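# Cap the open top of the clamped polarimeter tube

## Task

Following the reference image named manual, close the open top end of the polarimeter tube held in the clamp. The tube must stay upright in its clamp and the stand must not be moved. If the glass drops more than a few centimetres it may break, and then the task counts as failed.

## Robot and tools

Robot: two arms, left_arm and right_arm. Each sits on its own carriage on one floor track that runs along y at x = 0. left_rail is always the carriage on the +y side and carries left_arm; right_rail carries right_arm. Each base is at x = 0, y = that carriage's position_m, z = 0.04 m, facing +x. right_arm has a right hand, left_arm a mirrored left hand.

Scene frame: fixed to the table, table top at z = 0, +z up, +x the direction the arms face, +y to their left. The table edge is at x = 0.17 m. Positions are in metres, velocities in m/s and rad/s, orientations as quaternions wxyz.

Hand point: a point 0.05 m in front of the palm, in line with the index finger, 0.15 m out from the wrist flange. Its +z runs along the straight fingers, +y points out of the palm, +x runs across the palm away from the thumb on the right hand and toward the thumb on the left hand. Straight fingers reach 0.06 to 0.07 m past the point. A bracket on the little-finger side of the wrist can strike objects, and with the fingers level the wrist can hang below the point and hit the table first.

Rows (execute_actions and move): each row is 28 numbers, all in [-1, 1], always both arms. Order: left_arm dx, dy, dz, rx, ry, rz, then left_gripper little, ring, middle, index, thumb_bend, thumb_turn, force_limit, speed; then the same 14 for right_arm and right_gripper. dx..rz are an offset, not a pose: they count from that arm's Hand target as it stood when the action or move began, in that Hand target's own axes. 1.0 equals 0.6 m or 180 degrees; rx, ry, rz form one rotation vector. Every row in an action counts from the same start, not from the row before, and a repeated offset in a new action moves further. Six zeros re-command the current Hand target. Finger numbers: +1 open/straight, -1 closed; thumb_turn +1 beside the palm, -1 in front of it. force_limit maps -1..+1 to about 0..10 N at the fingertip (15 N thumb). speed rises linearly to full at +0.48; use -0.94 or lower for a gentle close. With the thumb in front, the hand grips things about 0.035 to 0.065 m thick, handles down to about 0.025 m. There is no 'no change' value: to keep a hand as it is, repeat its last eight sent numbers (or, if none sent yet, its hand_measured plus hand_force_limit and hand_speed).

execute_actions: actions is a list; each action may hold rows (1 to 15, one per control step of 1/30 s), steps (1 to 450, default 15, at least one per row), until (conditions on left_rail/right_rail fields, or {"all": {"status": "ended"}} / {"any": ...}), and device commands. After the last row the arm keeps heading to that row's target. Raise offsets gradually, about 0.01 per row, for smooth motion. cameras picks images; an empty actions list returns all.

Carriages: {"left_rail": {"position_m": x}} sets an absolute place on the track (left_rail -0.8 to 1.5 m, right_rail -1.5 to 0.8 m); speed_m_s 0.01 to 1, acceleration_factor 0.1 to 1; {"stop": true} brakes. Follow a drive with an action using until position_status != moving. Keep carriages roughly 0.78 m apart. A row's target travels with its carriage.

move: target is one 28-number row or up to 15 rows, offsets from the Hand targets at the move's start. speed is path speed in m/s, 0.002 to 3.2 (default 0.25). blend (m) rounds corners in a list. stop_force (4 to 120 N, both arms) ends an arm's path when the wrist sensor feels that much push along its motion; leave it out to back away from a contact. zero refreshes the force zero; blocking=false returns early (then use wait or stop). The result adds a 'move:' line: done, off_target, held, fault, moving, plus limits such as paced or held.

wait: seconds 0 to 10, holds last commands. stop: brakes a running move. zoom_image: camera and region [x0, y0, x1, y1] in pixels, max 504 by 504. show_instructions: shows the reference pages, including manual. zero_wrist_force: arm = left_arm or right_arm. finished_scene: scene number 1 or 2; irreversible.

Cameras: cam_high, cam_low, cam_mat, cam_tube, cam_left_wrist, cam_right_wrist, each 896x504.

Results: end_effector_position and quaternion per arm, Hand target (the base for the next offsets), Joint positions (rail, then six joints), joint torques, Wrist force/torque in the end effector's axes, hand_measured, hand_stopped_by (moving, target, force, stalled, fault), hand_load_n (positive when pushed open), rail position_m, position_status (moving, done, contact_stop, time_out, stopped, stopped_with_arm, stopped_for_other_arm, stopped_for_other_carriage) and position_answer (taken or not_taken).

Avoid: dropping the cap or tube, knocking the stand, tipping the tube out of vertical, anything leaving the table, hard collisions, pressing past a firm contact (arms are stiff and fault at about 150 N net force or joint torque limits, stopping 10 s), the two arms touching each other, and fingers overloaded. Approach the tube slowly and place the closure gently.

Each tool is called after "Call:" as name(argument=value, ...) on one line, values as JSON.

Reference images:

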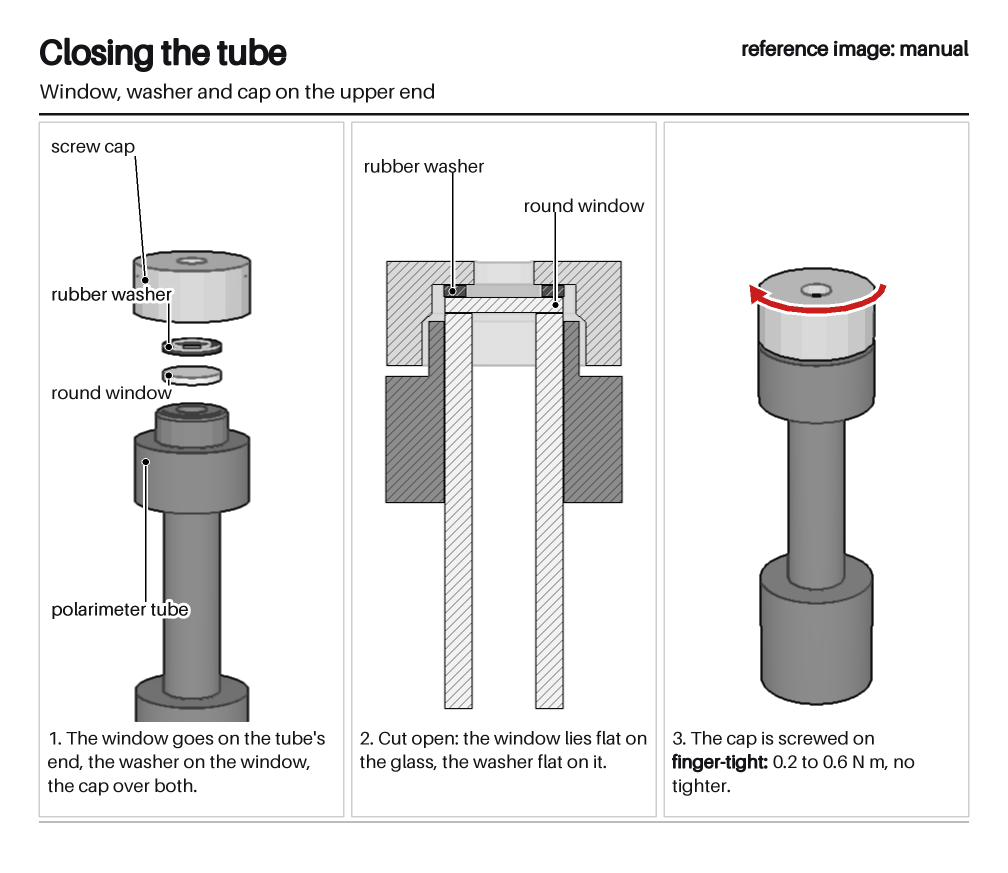

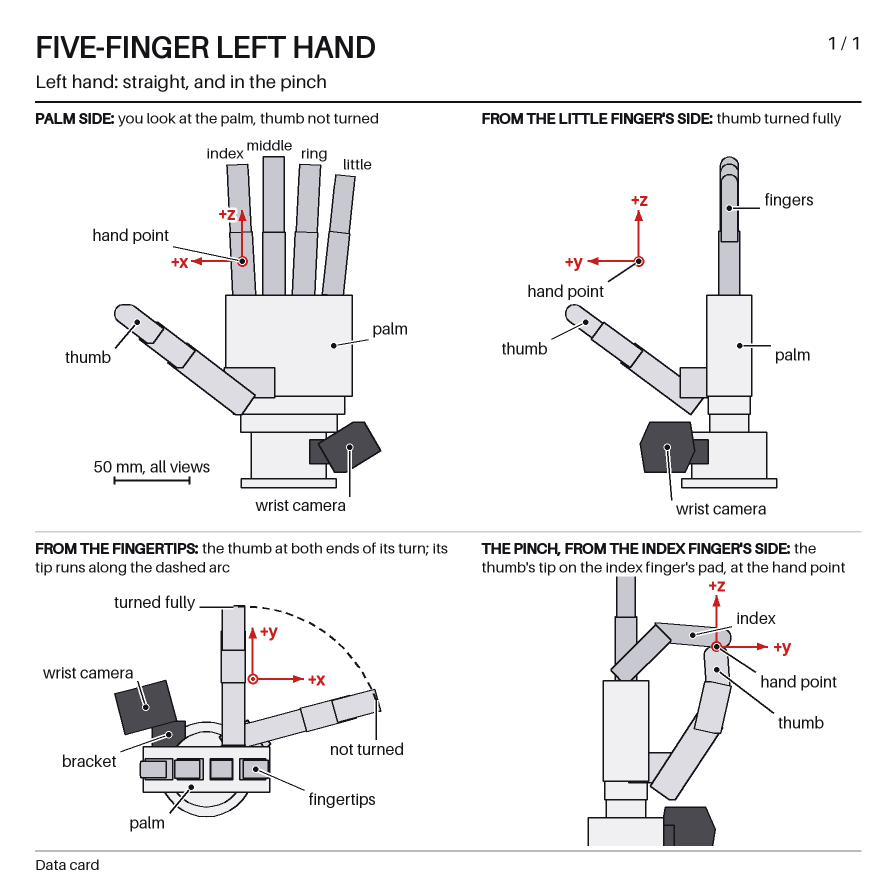

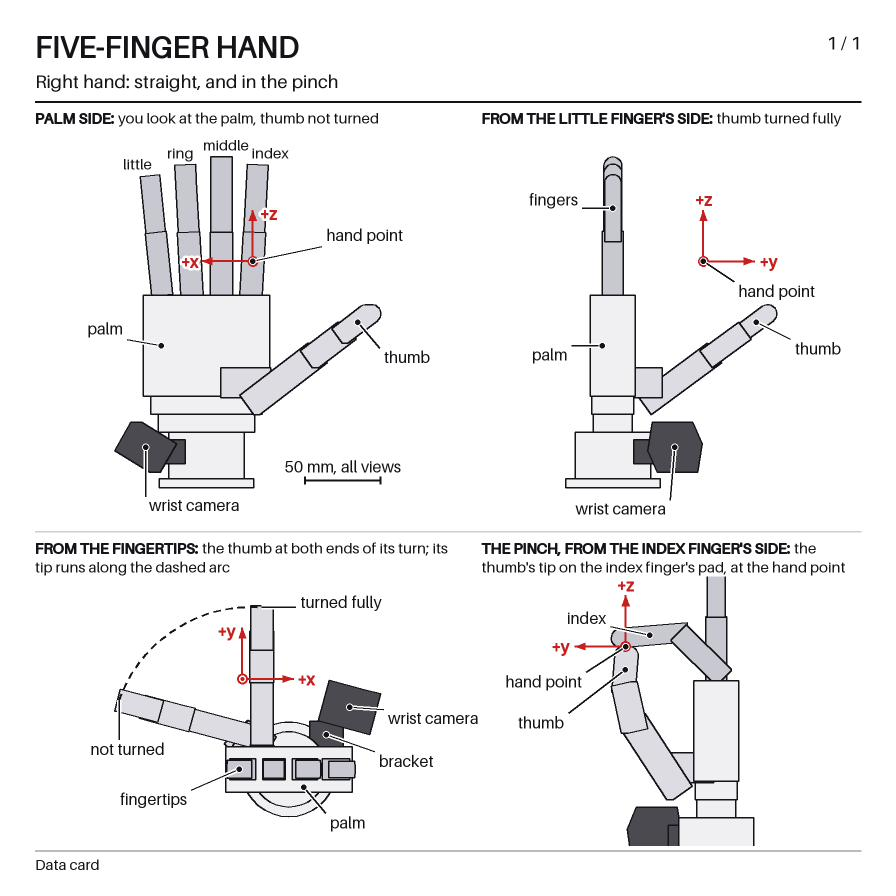

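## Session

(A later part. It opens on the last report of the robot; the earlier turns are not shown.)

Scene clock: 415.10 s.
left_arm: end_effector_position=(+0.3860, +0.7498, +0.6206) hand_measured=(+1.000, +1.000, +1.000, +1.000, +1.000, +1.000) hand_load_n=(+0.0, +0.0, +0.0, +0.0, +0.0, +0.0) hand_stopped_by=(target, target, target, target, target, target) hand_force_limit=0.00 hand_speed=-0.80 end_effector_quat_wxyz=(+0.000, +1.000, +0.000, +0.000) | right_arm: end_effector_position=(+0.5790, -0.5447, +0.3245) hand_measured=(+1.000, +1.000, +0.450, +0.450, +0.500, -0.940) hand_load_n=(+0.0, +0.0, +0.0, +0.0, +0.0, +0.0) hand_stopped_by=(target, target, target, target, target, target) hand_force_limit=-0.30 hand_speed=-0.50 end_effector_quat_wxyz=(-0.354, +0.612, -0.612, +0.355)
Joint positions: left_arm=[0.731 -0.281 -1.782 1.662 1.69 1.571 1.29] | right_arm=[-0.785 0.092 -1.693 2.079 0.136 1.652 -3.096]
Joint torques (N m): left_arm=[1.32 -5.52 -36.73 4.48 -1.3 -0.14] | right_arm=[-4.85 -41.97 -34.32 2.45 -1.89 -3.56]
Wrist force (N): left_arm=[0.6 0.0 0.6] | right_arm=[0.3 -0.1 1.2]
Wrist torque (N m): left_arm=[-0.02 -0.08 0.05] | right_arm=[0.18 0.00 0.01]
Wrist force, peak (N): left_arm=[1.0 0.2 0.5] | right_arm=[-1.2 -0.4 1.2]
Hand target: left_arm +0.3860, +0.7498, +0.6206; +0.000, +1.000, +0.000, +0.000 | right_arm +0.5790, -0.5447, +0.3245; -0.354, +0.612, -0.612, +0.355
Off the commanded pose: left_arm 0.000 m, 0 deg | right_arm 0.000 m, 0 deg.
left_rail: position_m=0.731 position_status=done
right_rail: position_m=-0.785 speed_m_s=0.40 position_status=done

Call:
move(target=[[0,0,0,0,0,0,1,1,1,1,1,1,0,-0.8, 0.1565,0.3254,0.2514,0,0,0,1,1,0.45,0.45,0.5,-0.94,-0.3,-0.5],[0,0,0,0,0,0,1,1,1,1,1,1,0,-0.8, 0.1565,0.37303,0.27888,0,0,0,1,1,0.45,0.45,0.5,-0.94,-0.3,-0.5]], speed=[0.15,0.05], cameras=["cam_right_wrist","cam_tube","cam_mat"])

Call:
zoom_image(camera="cam_right_wrist", region=[400, 120, 660, 340])

Call:
zoom_image(camera="cam_tube", region=[610, 250, 730, 340])

Scene clock: 418.97 s.
left_arm: end_effector_position=(+0.3860, +0.7498, +0.6206) hand_measured=(+1.000, +1.000, +1.000, +1.000, +1.000, +1.000) hand_load_n=(+0.0, +0.0, +0.0, +0.0, +0.0, +0.0) hand_stopped_by=(target, target, target, target, target, target) hand_force_limit=0.00 hand_speed=-0.80 end_effector_quat_wxyz=(+0.000, +1.000, +0.000, +0.000) | right_arm: end_effector_position=(+0.6127, -0.6388, +0.0473) hand_measured=(+1.000, +1.000, +0.450, +0.450, +0.500, -0.940) hand_load_n=(+0.0, +0.0, +0.0, +0.5, +0.0, +0.5) hand_stopped_by=(target, target, target, target, target, target) hand_force_limit=-0.30 hand_speed=-0.50 end_effector_quat_wxyz=(-0.354, +0.612, -0.612, +0.355)
Joint positions: left_arm=[0.731 -0.281 -1.782 1.662 1.69 1.571 1.29] | right_arm=[-0.785 -0.146 -1.339 2.339 -0.474 1.446 -3.214]
Joint torques (N m): left_arm=[-0.36 -5.34 -36.83 4.74 -1.31 0.13] | right_arm=[2.07 -25.66 -15.64 -1.95 -1.03 -0.23]
Wrist force (N): left_arm=[0.6 0.1 0.2] | right_arm=[0.2 -0.2 0.8]
Wrist torque (N m): left_arm=[0.01 -0.08 0.04] | right_arm=[0.16 -0.03 0.04]
Wrist force, peak (N): left_arm=[0.9 0.0 0.5] | right_arm=[0.3 0.4 1.7]
Hand target: left_arm +0.3860, +0.7498, +0.6206; +0.000, +1.000, +0.000, +0.000 | right_arm +0.6127, -0.6388, +0.0471; -0.354, +0.612, -0.612, +0.355
Off the commanded pose: left_arm 0.000 m, 0 deg | right_arm 0.000 m, 0 deg.
left_rail: position_m=0.731 position_status=done
right_rail: position_m=-0.785 speed_m_s=0.40 position_status=done
move: done
camera_calibration:
cam_right_wrist: T_world_to_cam=[[-0.478064, -0.273766, -0.83457, 0.157849], [-0.563069, 0.824773, 0.0519881, 0.866913], [0.674098, 0.494774, -0.548443, 0.0443726], [0, 0, 0, 1]] pos_world=[0.533682, -0.693747, 0.111002]
Images, in order (width x height): cam_mat 896x504, cam_tube 896x504, cam_right_wrist 896x504.

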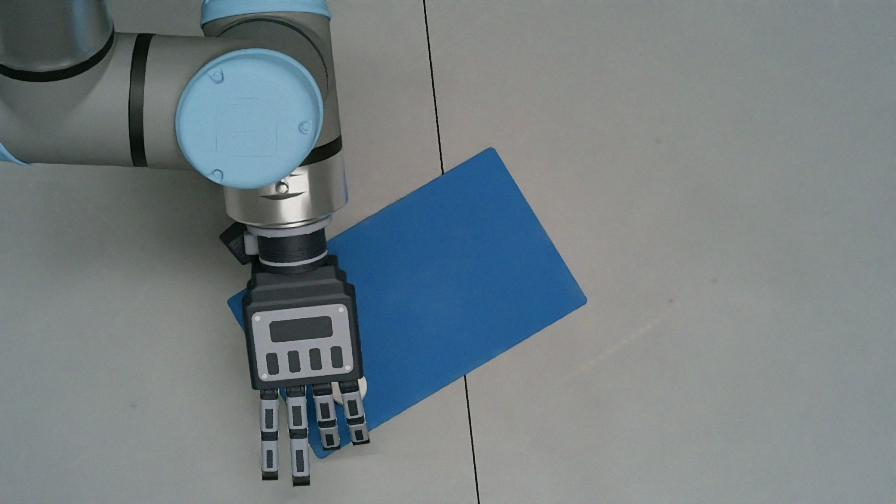

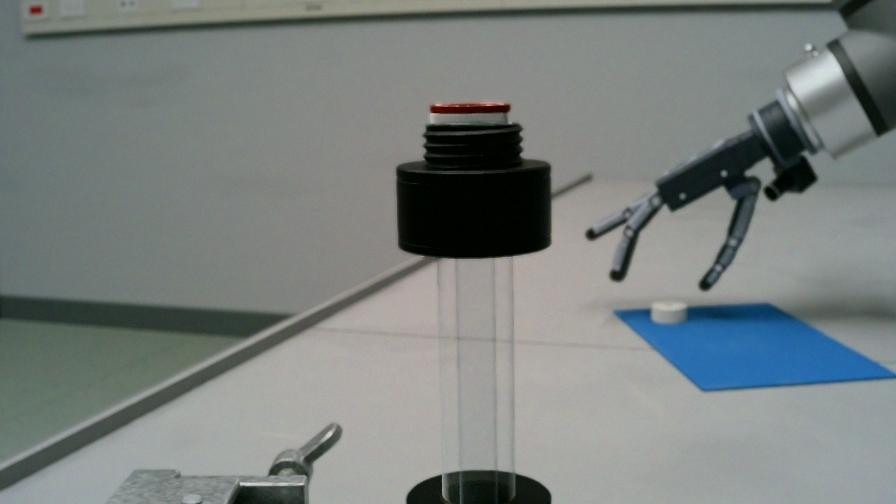

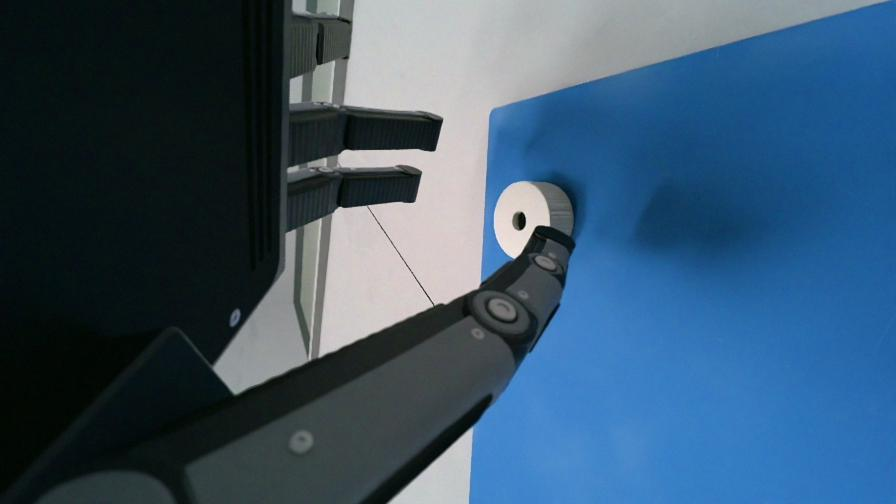

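Scaled by 1.938.

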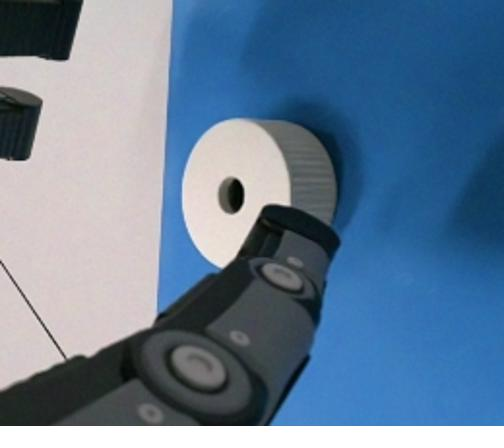

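Scaled by 4.200.

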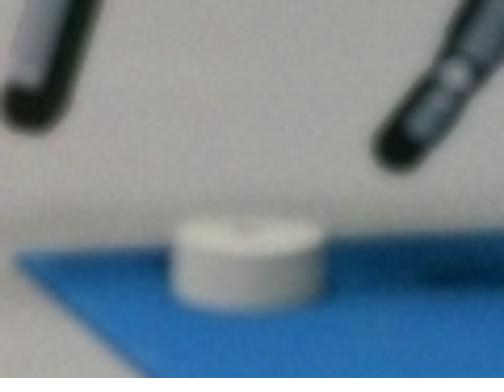

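Call:
move(target=[0,0,0,0,0,0,1,1,1,1,1,1,0,-0.8, -0.01167,-0.00458,0.00794,0,0,0,1,1,0.45,0.45,0.5,-0.94,-0.3,-0.5], speed=0.05, cameras=["cam_right_wrist","cam_tube","cam_mat"])

Call:
zoom_image(camera="cam_right_wrist", region=[400, 120, 660, 340])

Call:
zoom_image(camera="cam_tube", region=[610, 250, 730, 340])

Call:
zoom_image(camera="cam_mat", region=[240, 340, 400, 500])

Scene clock: 421.47 s.
left_arm: end_effector_position=(+0.3860, +0.7498, +0.6206) hand_measured=(+1.000, +1.000, +1.000, +1.000, +1.000, +1.000) hand_load_n=(+0.0, +0.0, +0.0, +0.0, +0.0, +0.0) hand_stopped_by=(target, target, target, target, target, target) hand_force_limit=0.00 hand_speed=-0.80 end_effector_quat_wxyz=(+0.000, +1.000, +0.000, +0.000) | right_arm: end_effector_position=(+0.6181, -0.6319, +0.0472) hand_measured=(+1.000, +1.000, +0.450, +0.450, +0.500, -0.940) hand_load_n=(+0.0, +0.0, +0.0, +0.0, +0.0, +0.0) hand_stopped_by=(target, target, target, target, target, target) hand_force_limit=-0.30 hand_speed=-0.50 end_effector_quat_wxyz=(-0.354, +0.612, -0.612, +0.355)
Joint positions: left_arm=[0.731 -0.281 -1.782 1.662 1.69 1.571 1.29] | right_arm=[-0.785 -0.127 -1.329 2.325 -0.471 1.462 -3.205]
Joint torques (N m): left_arm=[1.47 -5.9 -36.53 5.01 -1.36 0.09] | right_arm=[8.22 -23.92 -28.91 3.11 2.64 2.93]
Wrist force (N): left_arm=[0.5 -0.1 0.4] | right_arm=[0.3 -0.4 0.7]
Wrist torque (N m): left_arm=[-0.03 -0.06 0.03] | right_arm=[0.13 -0.02 -0.22]
Wrist force, peak (N): left_arm=[0.8 0.1 0.6] | right_arm=[0.8 -0.4 0.9]
Hand target: left_arm +0.3860, +0.7498, +0.6206; +0.000, +1.000, +0.000, +0.000 | right_arm +0.6182, -0.6318, +0.0472; -0.354, +0.612, -0.612, +0.355
Off the commanded pose: left_arm 0.000 m, 0 deg | right_arm 0.000 m, 0 deg.
left_rail: position_m=0.731 position_status=done
right_rail: position_m=-0.785 speed_m_s=0.40 position_status=done
move: done
camera_calibration:
cam_right_wrist: T_world_to_cam=[[-0.478045, -0.273754, -0.834585, 0.162152], [-0.563125, 0.824732, 0.0520323, 0.86427], [0.674065, 0.494849, -0.548417, 0.0372756], [0, 0, 0, 1]] pos_world=[0.539082, -0.686847, 0.110802]
Images, in order (width x height): cam_mat 896x504, cam_tube 896x504, cam_right_wrist 896x504.

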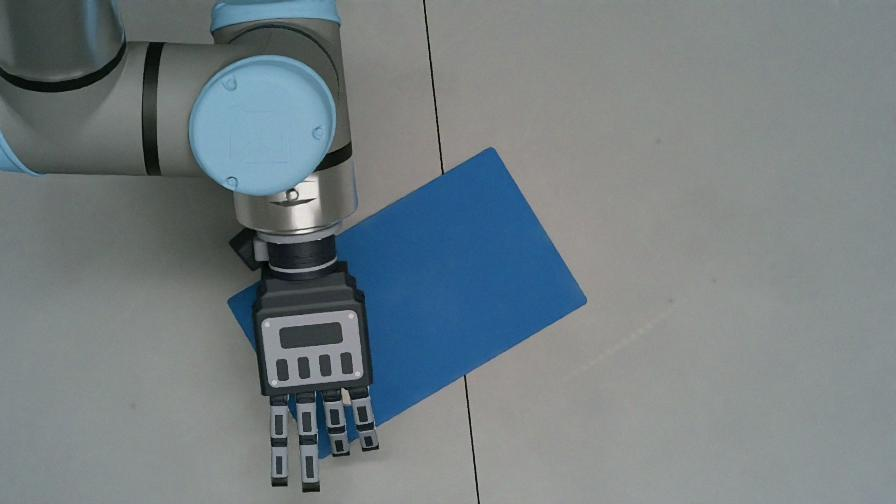

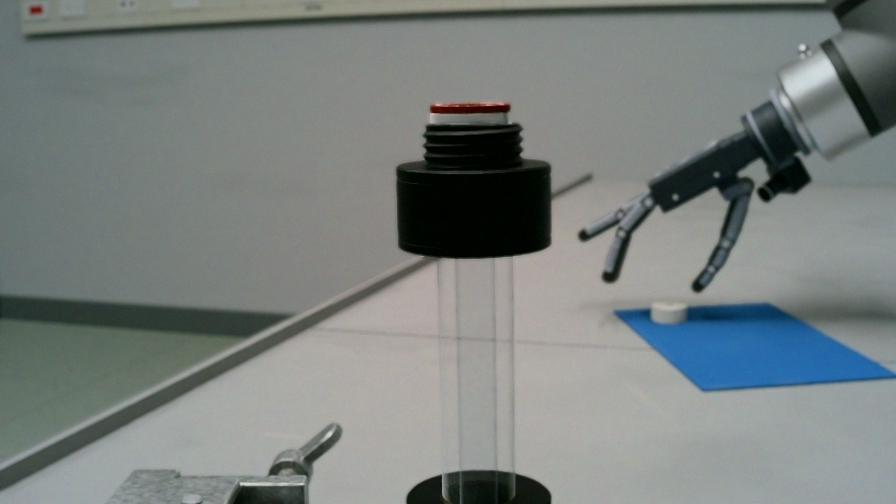

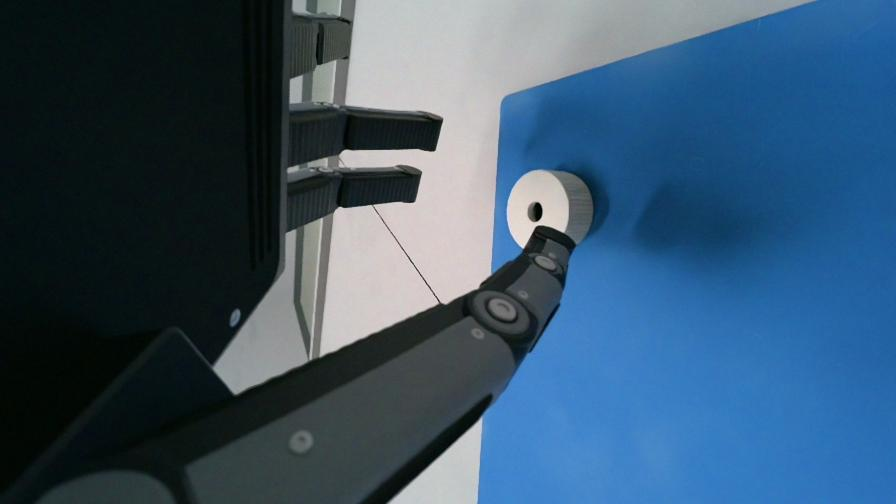

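Scaled by 1.938.

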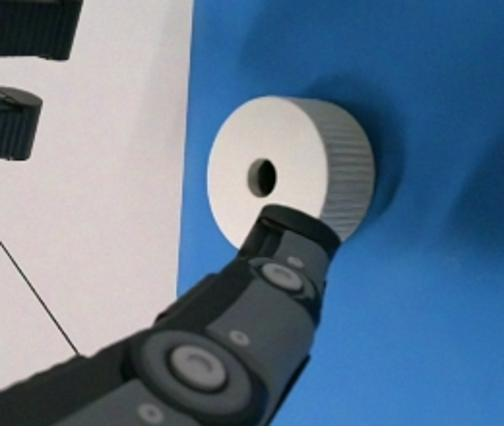

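Scaled by 4.200.

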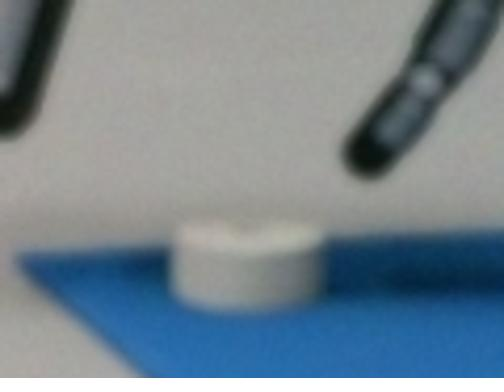

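Scaled by 3.150.

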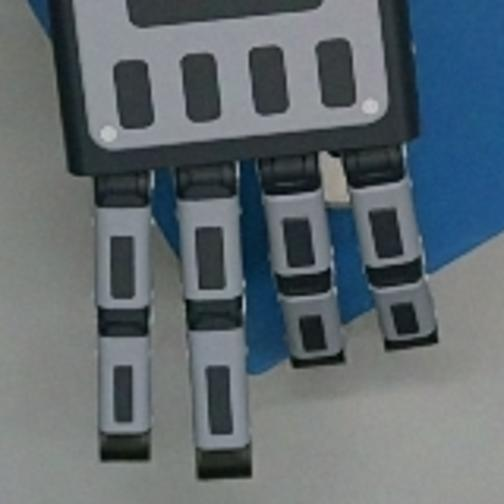

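Call:
move(target=[0,0,0,0,0,0,1,1,1,1,1,1,0,-0.8, 0,0.03089,0.01783,0,0,0,1,1,0.45,0.45,0.5,-0.94,-0.3,-0.5], speed=0.03, stop_force=5, cameras=["cam_right_wrist","cam_tube"])

Call:
zoom_image(camera="cam_right_wrist", region=[400, 120, 660, 340])

Call:
zoom_image(camera="cam_tube", region=[610, 250, 730, 340])

Scene clock: 423.87 s.
left_arm: end_effector_position=(+0.3860, +0.7498, +0.6206) hand_measured=(+1.000, +1.000, +1.000, +1.000, +1.000, +1.000) hand_load_n=(+0.0, +0.0, +0.0, +0.0, +0.0, +0.0) hand_stopped_by=(target, target, target, target, target, target) hand_force_limit=0.00 hand_speed=-0.80 end_effector_quat_wxyz=(+0.000, +1.000, +0.000, +0.000) | right_arm: end_effector_position=(+0.6183, -0.6318, +0.0258) hand_measured=(+1.000, +1.000, +0.450, +0.450, +0.500, -0.940) hand_load_n=(+0.0, +0.0, +0.0, +0.0, +0.0, +0.0) hand_stopped_by=(target, target, target, target, target, target) hand_force_limit=-0.30 hand_speed=-0.50 end_effector_quat_wxyz=(-0.354, +0.612, -0.612, +0.355)
Joint positions: left_arm=[0.731 -0.281 -1.782 1.662 1.69 1.571 1.29] | right_arm=[-0.785 -0.126 -1.288 2.333 -0.521 1.462 -3.205]
Joint torques (N m): left_arm=[0.61 -7.42 -36.99 4.66 -1.38 0.22] | right_arm=[-0.2 -27.13 -14.5 -2.3 2.79 1.34]
Wrist force (N): left_arm=[0.7 -0.2 0.2] | right_arm=[0.0 -0.2 0.8]
Wrist torque (N m): left_arm=[-0.03 -0.10 0.05] | right_arm=[0.14 0.04 -0.26]
Wrist force, peak (N): left_arm=[0.9 -0.4 0.1] | right_arm=[0.3 -0.5 1.1]
Hand target: left_arm +0.3860, +0.7498, +0.6206; +0.000, +1.000, +0.000, +0.000 | right_arm +0.6183, -0.6318, +0.0258; -0.354, +0.612, -0.612, +0.355
Off the commanded pose: left_arm 0.000 m, 0 deg | right_arm 0.000 m, 0 deg.
left_rail: position_m=0.731 position_status=done
right_rail: position_m=-0.785 speed_m_s=0.40 position_status=done
move: done
camera_calibration:
cam_right_wrist: T_world_to_cam=[[-0.478064, -0.273766, -0.83457, 0.144415], [-0.563069, 0.824773, 0.0519881, 0.865415], [0.674098, 0.494774, -0.548443, 0.0252879], [0, 0, 0, 1]] pos_world=[0.539282, -0.686747, 0.0894024]
Images, in order (width x height): cam_tube 896x504, cam_right_wrist 896x504.

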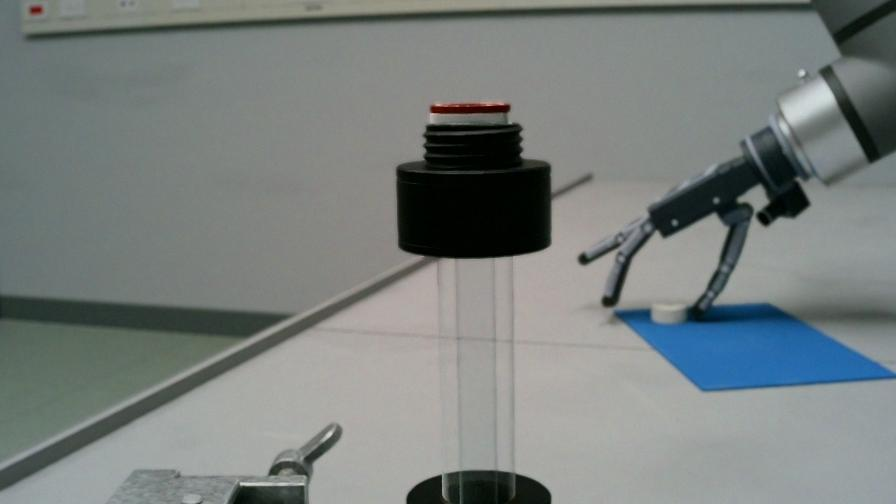

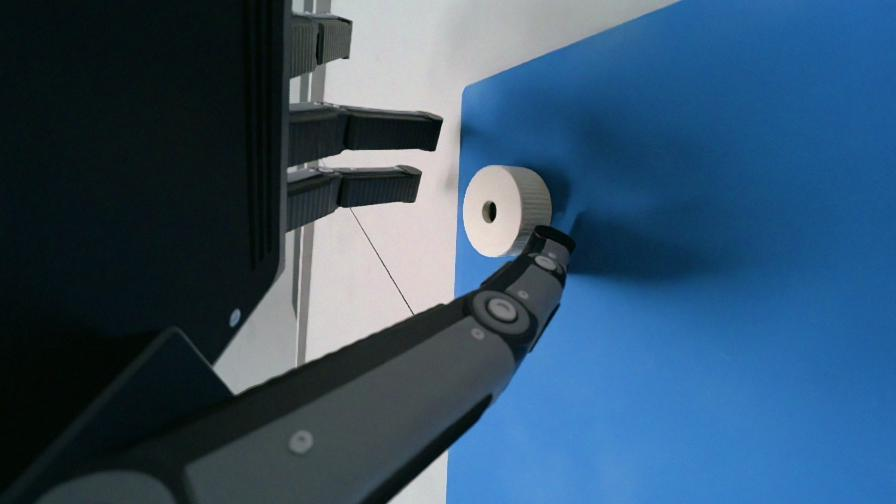

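Scaled by 1.938.

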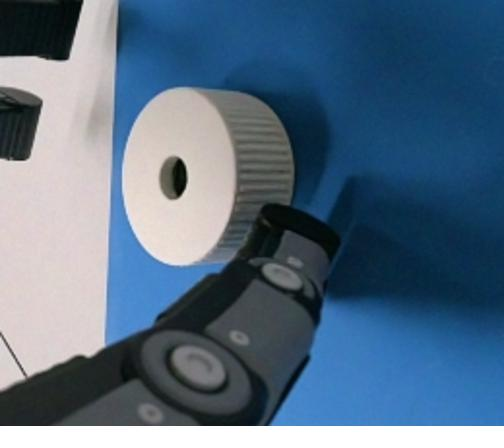

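Scaled by 4.200.

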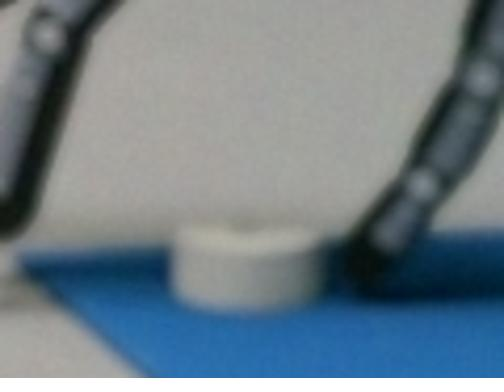

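Call:
move(target=[0,0,0,0,0,0,1,1,1,1,1,1,0,-0.8, 0,0,0,0,0,0,1,1,-0.05,-0.05,0.5,-0.965,-0.4,-0.9], speed=0.03, cameras=["cam_right_wrist","cam_tube","cam_mat"])

Call:
zoom_image(camera="cam_right_wrist", region=[400, 120, 660, 340])

Call:
zoom_image(camera="cam_tube", region=[610, 250, 730, 340])

Call:
zoom_image(camera="cam_mat", region=[240, 340, 400, 500])

Scene clock: 426.80 s.
left_arm: end_effector_position=(+0.3860, +0.7498, +0.6206) hand_measured=(+1.000, +1.000, +1.000, +1.000, +1.000, +1.000) hand_load_n=(+0.0, +0.0, +0.0, +0.0, +0.5, +0.0) hand_stopped_by=(target, target, target, target, target, target) hand_force_limit=0.00 hand_speed=-0.80 end_effector_quat_wxyz=(+0.000, +1.000, +0.000, +0.000) | right_arm: end_effector_position=(+0.6183, -0.6318, +0.0258) hand_measured=(+1.000, +1.000, -0.022, -0.050, +0.500, -0.964) hand_load_n=(+0.0, +0.5, +3.5, +1.0, +2.0, +0.5) hand_stopped_by=(target, target, force, target, target, target) hand_force_limit=-0.40 hand_speed=-0.90 end_effector_quat_wxyz=(-0.354, +0.612, -0.612, +0.355)
Joint positions: left_arm=[0.731 -0.281 -1.782 1.662 1.69 1.571 1.29] | right_arm=[-0.785 -0.126 -1.288 2.333 -0.521 1.462 -3.205]
Joint torques (N m): left_arm=[1.5 -6.75 -36.9 4.82 -1.45 0.11] | right_arm=[-1.89 -25.7 -15.36 -1.63 2.31 1.76]
Wrist force (N): left_arm=[0.6 0.1 0.5] | right_arm=[0.2 -2.4 1.1]
Wrist torque (N m): left_arm=[0.00 -0.08 0.04] | right_arm=[0.15 0.01 -0.27]
Wrist force, peak (N): left_arm=[0.8 0.0 0.9] | right_arm=[0.4 -3.7 0.3]
Hand target: left_arm +0.3860, +0.7498, +0.6206; +0.000, +1.000, +0.000, +0.000 | right_arm +0.6183, -0.6318, +0.0258; -0.354, +0.612, -0.612, +0.355
Off the commanded pose: left_arm 0.000 m, 0 deg | right_arm 0.000 m, 0 deg.
left_rail: position_m=0.731 position_status=done
right_rail: position_m=-0.785 speed_m_s=0.40 position_status=done
move: done
camera_calibration:
cam_right_wrist: T_world_to_cam=[[-0.478064, -0.273766, -0.83457, 0.144443], [-0.563069, 0.824773, 0.0519881, 0.865333], [0.674098, 0.494774, -0.548443, 0.0252384], [0, 0, 0, 1]] pos_world=[0.539282, -0.686647, 0.0894024]
Images, in order (width x height): cam_mat 896x504, cam_tube 896x504, cam_right_wrist 896x504.

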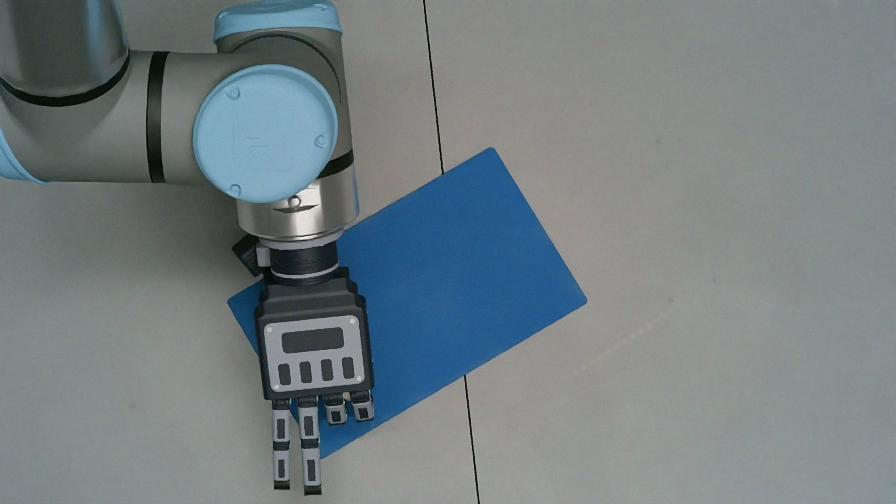

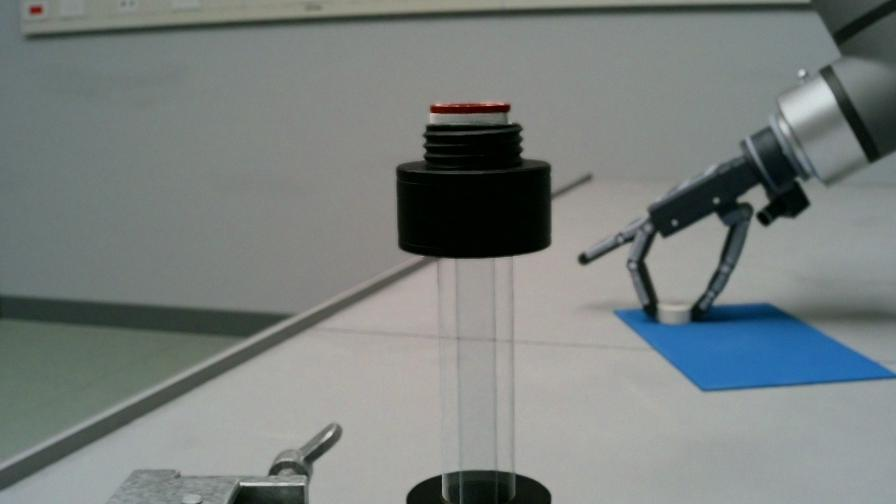

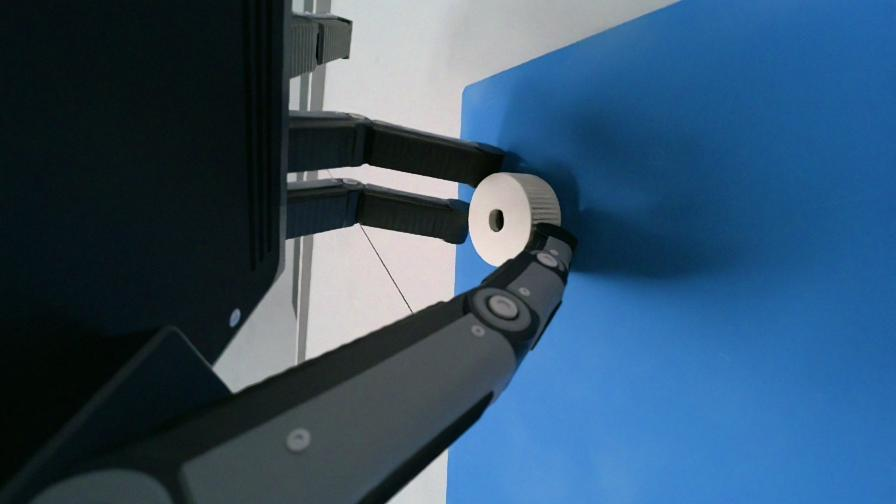

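Scaled by 1.938.

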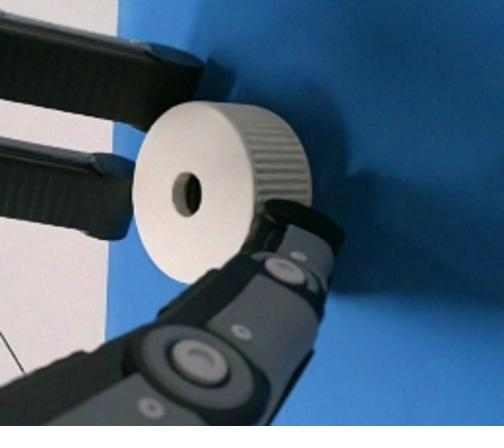

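Scaled by 4.200.

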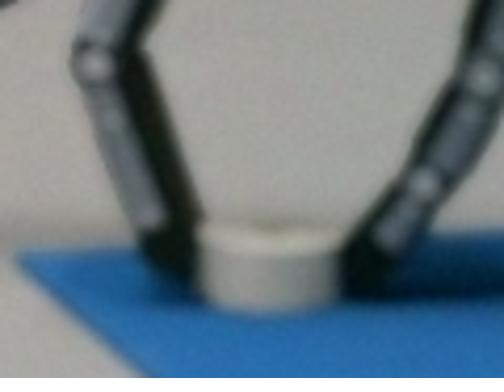

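Scaled by 3.150.

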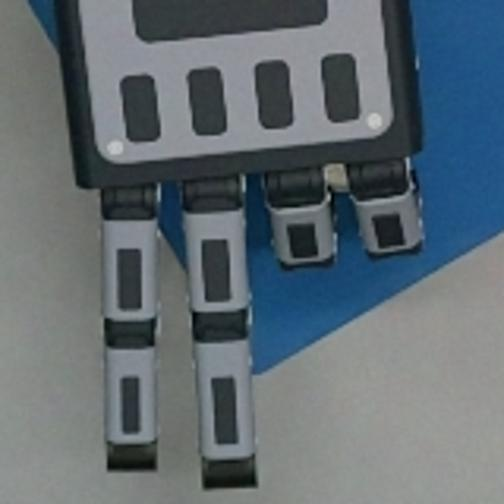

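Call:
move(target=[[0,0,0,0,0,0,1,1,1,1,1,1,0,-0.8, 0,0,0,0,0,0,1,1,-0.3,-0.3,0.5,-0.965,-0.1,-0.92],[0,0,0,0,0,0,1,1,1,1,1,1,0,-0.8, 0,-0.00866,-0.005,0,0,0,1,1,-0.3,-0.3,0.5,-0.965,-0.1,-0.92]], speed=0.01, cameras=["cam_right_wrist","cam_tube"])

Call:
zoom_image(camera="cam_right_wrist", region=[400, 120, 660, 340])

Call:
zoom_image(camera="cam_tube", region=[610, 250, 730, 340])

Scene clock: 428.77 s.
left_arm: end_effector_position=(+0.3860, +0.7498, +0.6206) hand_measured=(+1.000, +1.000, +1.000, +1.000, +1.000, +1.000) hand_load_n=(+0.0, +0.0, +0.0, +0.0, +0.0, +0.0) hand_stopped_by=(target, target, target, target, target, target) hand_force_limit=0.00 hand_speed=-0.80 end_effector_quat_wxyz=(+0.000, +1.000, +0.000, +0.000) | right_arm: end_effector_position=(+0.6183, -0.6317, +0.0316) hand_measured=(+1.000, +1.000, -0.028, -0.070, +0.502, -0.964) hand_load_n=(+0.0, +0.0, +3.0, +4.0, +7.0, +0.0) hand_stopped_by=(target, target, force, force, target, target) hand_force_limit=-0.10 hand_speed=-0.92 end_effector_quat_wxyz=(-0.354, +0.612, -0.612, +0.355)
Joint positions: left_arm=[0.731 -0.281 -1.782 1.662 1.69 1.571 1.29] | right_arm=[-0.785 -0.126 -1.299 2.331 -0.508 1.462 -3.205]
Joint torques (N m): left_arm=[-0.42 -5.2 -36.07 4.87 -1.48 -0.18] | right_arm=[-3.62 -61.36 -29.15 3.35 1.58 1.86]
Wrist force (N): left_arm=[0.6 0.0 0.2] | right_arm=[0.1 -0.3 0.9]
Wrist torque (N m): left_arm=[-0.01 -0.08 0.04] | right_arm=[0.14 0.01 -0.25]
Wrist force, peak (N): left_arm=[0.9 0.0 0.5] | right_arm=[0.0 -6.5 -0.2]
Hand target: left_arm +0.3860, +0.7498, +0.6206; +0.000, +1.000, +0.000, +0.000 | right_arm +0.6183, -0.6317, +0.0318; -0.354, +0.612, -0.612, +0.355
Off the commanded pose: left_arm 0.000 m, 0 deg | right_arm 0.000 m, 0 deg.
left_rail: position_m=0.731 position_status=done
right_rail: position_m=-0.785 speed_m_s=0.40 position_status=done
move: done
camera_calibration:
cam_right_wrist: T_world_to_cam=[[-0.478064, -0.273766, -0.83457, 0.149319], [-0.563069, 0.824773, 0.0519881, 0.86497], [0.674098, 0.494774, -0.548443, 0.0285416], [0, 0, 0, 1]] pos_world=[0.539182, -0.686647, 0.0953024]
Images, in order (width x height): cam_tube 896x504, cam_right_wrist 896x504.

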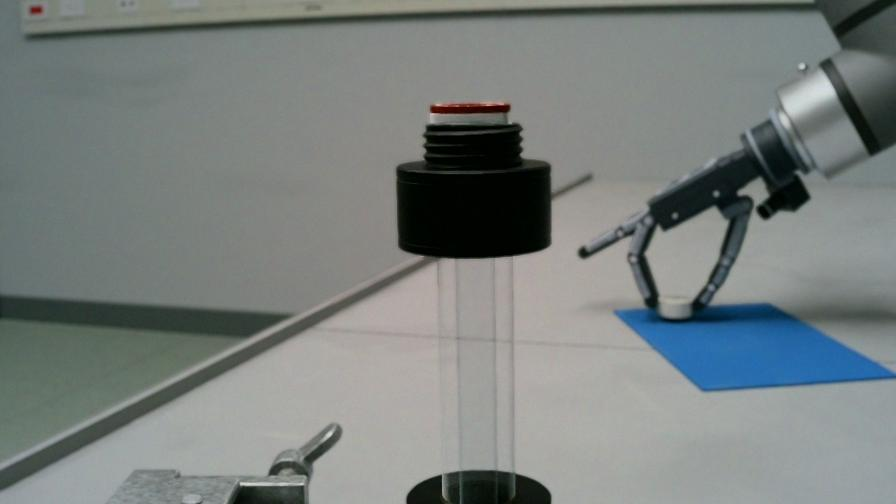

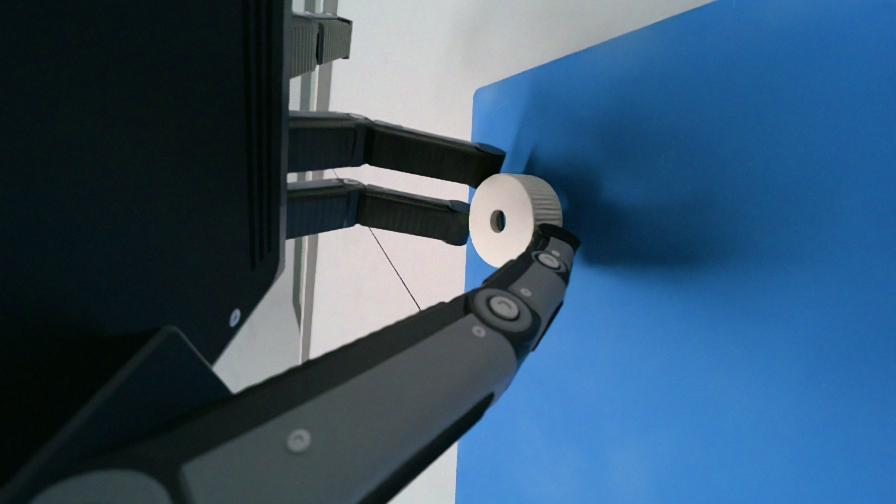

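Scaled by 1.938.

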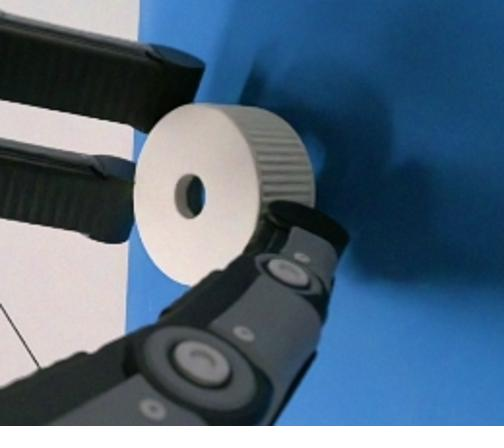

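Scaled by 4.200.

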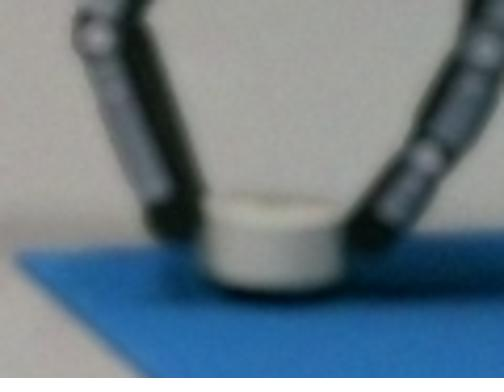

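Call:
move(target=[[0,0,0,0,0,0,1,1,1,1,1,1,0,-0.8, 0,-0.0433,-0.025,0,0,0,1,1,-0.3,-0.3,0.5,-0.965,-0.1,-0.92],[0,0,0,0,0,0,1,1,1,1,1,1,0,-0.8, -0.15783,-0.37293,-0.31405,0,0,0,1,1,-0.3,-0.3,0.5,-0.965,-0.1,-0.92]], speed=[0.05,0.12], blend=0.01)

Call:
execute_actions(actions=[{"right_rail": {"position_m": -0.155, "speed_m_s": 0.25, "acceleration_factor": 0.12}, "steps": 240, "until": {"right_rail": {"position_status": ["!=", "moving"]}}}], cameras=["cam_right_wrist", "cam_tube"])

Scene clock: 433.17 s.
left_arm: end_effector_position=(+0.3860, +0.7498, +0.6206) hand_measured=(+1.000, +1.000, +1.000, +1.000, +1.000, +1.000) hand_load_n=(+0.0, +0.0, +0.0, +0.0, +0.0, +0.0) hand_stopped_by=(target, target, target, target, target, target) hand_force_limit=0.00 hand_speed=-0.80 end_effector_quat_wxyz=(+0.000, +1.000, +0.000, +0.000) | right_arm: end_effector_position=(+0.5663, -0.5369, +0.3194) hand_measured=(+1.000, +1.000, -0.028, -0.070, +0.502, -0.964) hand_load_n=(+0.0, +0.0, +2.5, +4.5, +7.0, +0.0) hand_stopped_by=(target, target, force, force, target, target) hand_force_limit=-0.10 hand_speed=-0.92 end_effector_quat_wxyz=(-0.354, +0.612, -0.612, +0.355)
Joint positions: left_arm=[0.731 -0.281 -1.782 1.662 1.69 1.571 1.29] | right_arm=[-0.785 0.115 -1.703 2.097 0.129 1.672 -3.084]
Joint torques (N m): left_arm=[-0.17 -5.37 -36.56 4.63 -1.65 0.07] | right_arm=[11.04 -41.93 -45.26 3.08 2.95 3.03]
Wrist force (N): left_arm=[0.5 0.4 0.4] | right_arm=[0.1 -0.2 1.2]
Wrist torque (N m): left_arm=[0.03 -0.07 0.03] | right_arm=[0.18 0.00 -0.22]
Wrist force, peak (N): left_arm=[0.8 0.3 0.8] | right_arm=[0.3 -0.4 1.7]
Hand target: left_arm +0.3860, +0.7498, +0.6206; +0.000, +1.000, +0.000, +0.000 | right_arm +0.5662, -0.5369, +0.3196; -0.354, +0.612, -0.612, +0.355
Off the commanded pose: left_arm 0.000 m, 0 deg | right_arm 0.000 m, 0 deg.
left_rail: position_m=0.731 position_status=done
right_rail: position_m=-0.785 speed_m_s=0.40 position_status=done
move: done

Scene clock: 437.10 s.
left_arm: end_effector_position=(+0.3860, +0.7498, +0.6206) hand_measured=(+1.000, +1.000, +1.000, +1.000, +1.000, +1.000) hand_load_n=(+0.0, +0.0, +0.0, +0.0, +0.0, +0.0) hand_stopped_by=(target, target, target, target, target, target) hand_force_limit=0.00 hand_speed=-0.80 end_effector_quat_wxyz=(+0.000, +1.000, +0.000, +0.000) | right_arm: end_effector_position=(+0.5662, +0.0931, +0.3196) hand_measured=(+1.000, +1.000, -0.028, -0.070, +0.502, -0.964) hand_load_n=(+0.0, +0.0, +2.5, +4.0, +7.0, +0.0) hand_stopped_by=(target, target, force, force, target, target) hand_force_limit=-0.10 hand_speed=-0.92 end_effector_quat_wxyz=(-0.354, +0.612, -0.612, +0.355)
Joint positions: left_arm=[0.731 -0.281 -1.782 1.662 1.69 1.571 1.29] | right_arm=[-0.155 0.116 -1.703 2.097 0.129 1.672 -3.084]
Joint torques (N m): left_arm=[1.2 -6.42 -37.1 4.76 -1.23 -0.02] | right_arm=[5.06 -42.03 -40.74 2.44 2.57 2.71]
Wrist force (N): left_arm=[0.5 0.2 0.5] | right_arm=[0.1 -0.5 1.4]
Wrist torque (N m): left_arm=[0.02 -0.05 0.02] | right_arm=[0.11 0.01 -0.23]
Wrist force, peak (N): left_arm=[0.8 0.3 0.6] | right_arm=[0.2 -0.3 1.7]
Hand target: left_arm +0.3860, +0.7498, +0.6206; +0.000, +1.000, +0.000, +0.000 | right_arm +0.5662, +0.0931, +0.3196; -0.354, +0.612, -0.612, +0.355
Off the commanded pose: left_arm 0.000 m, 0 deg | right_arm 0.000 m, 0 deg.
left_rail: position_m=0.731 position_status=done
right_rail: position_m=-0.155 speed_m_s=0.25 position_status=done
camera_calibration:
cam_right_wrist: T_world_to_cam=[[-0.478064, -0.273766, -0.83457, 0.563158], [-0.563069, 0.824773, 0.0519881, 0.222927], [0.674098, 0.494774, -0.548443, -0.137121], [0, 0, 0, 1]] pos_world=[0.487182, 0.0381529, 0.383202]
Images, in order (width x height): cam_tube 896x504, cam_right_wrist 896x504.

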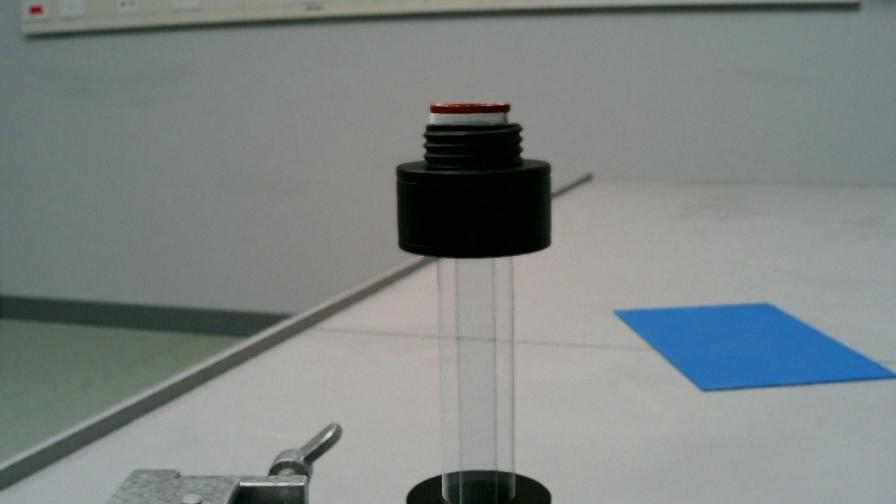

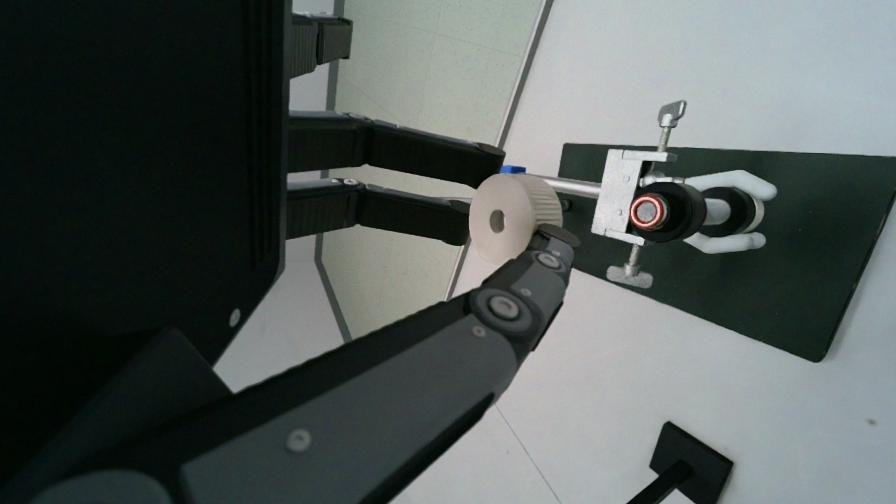

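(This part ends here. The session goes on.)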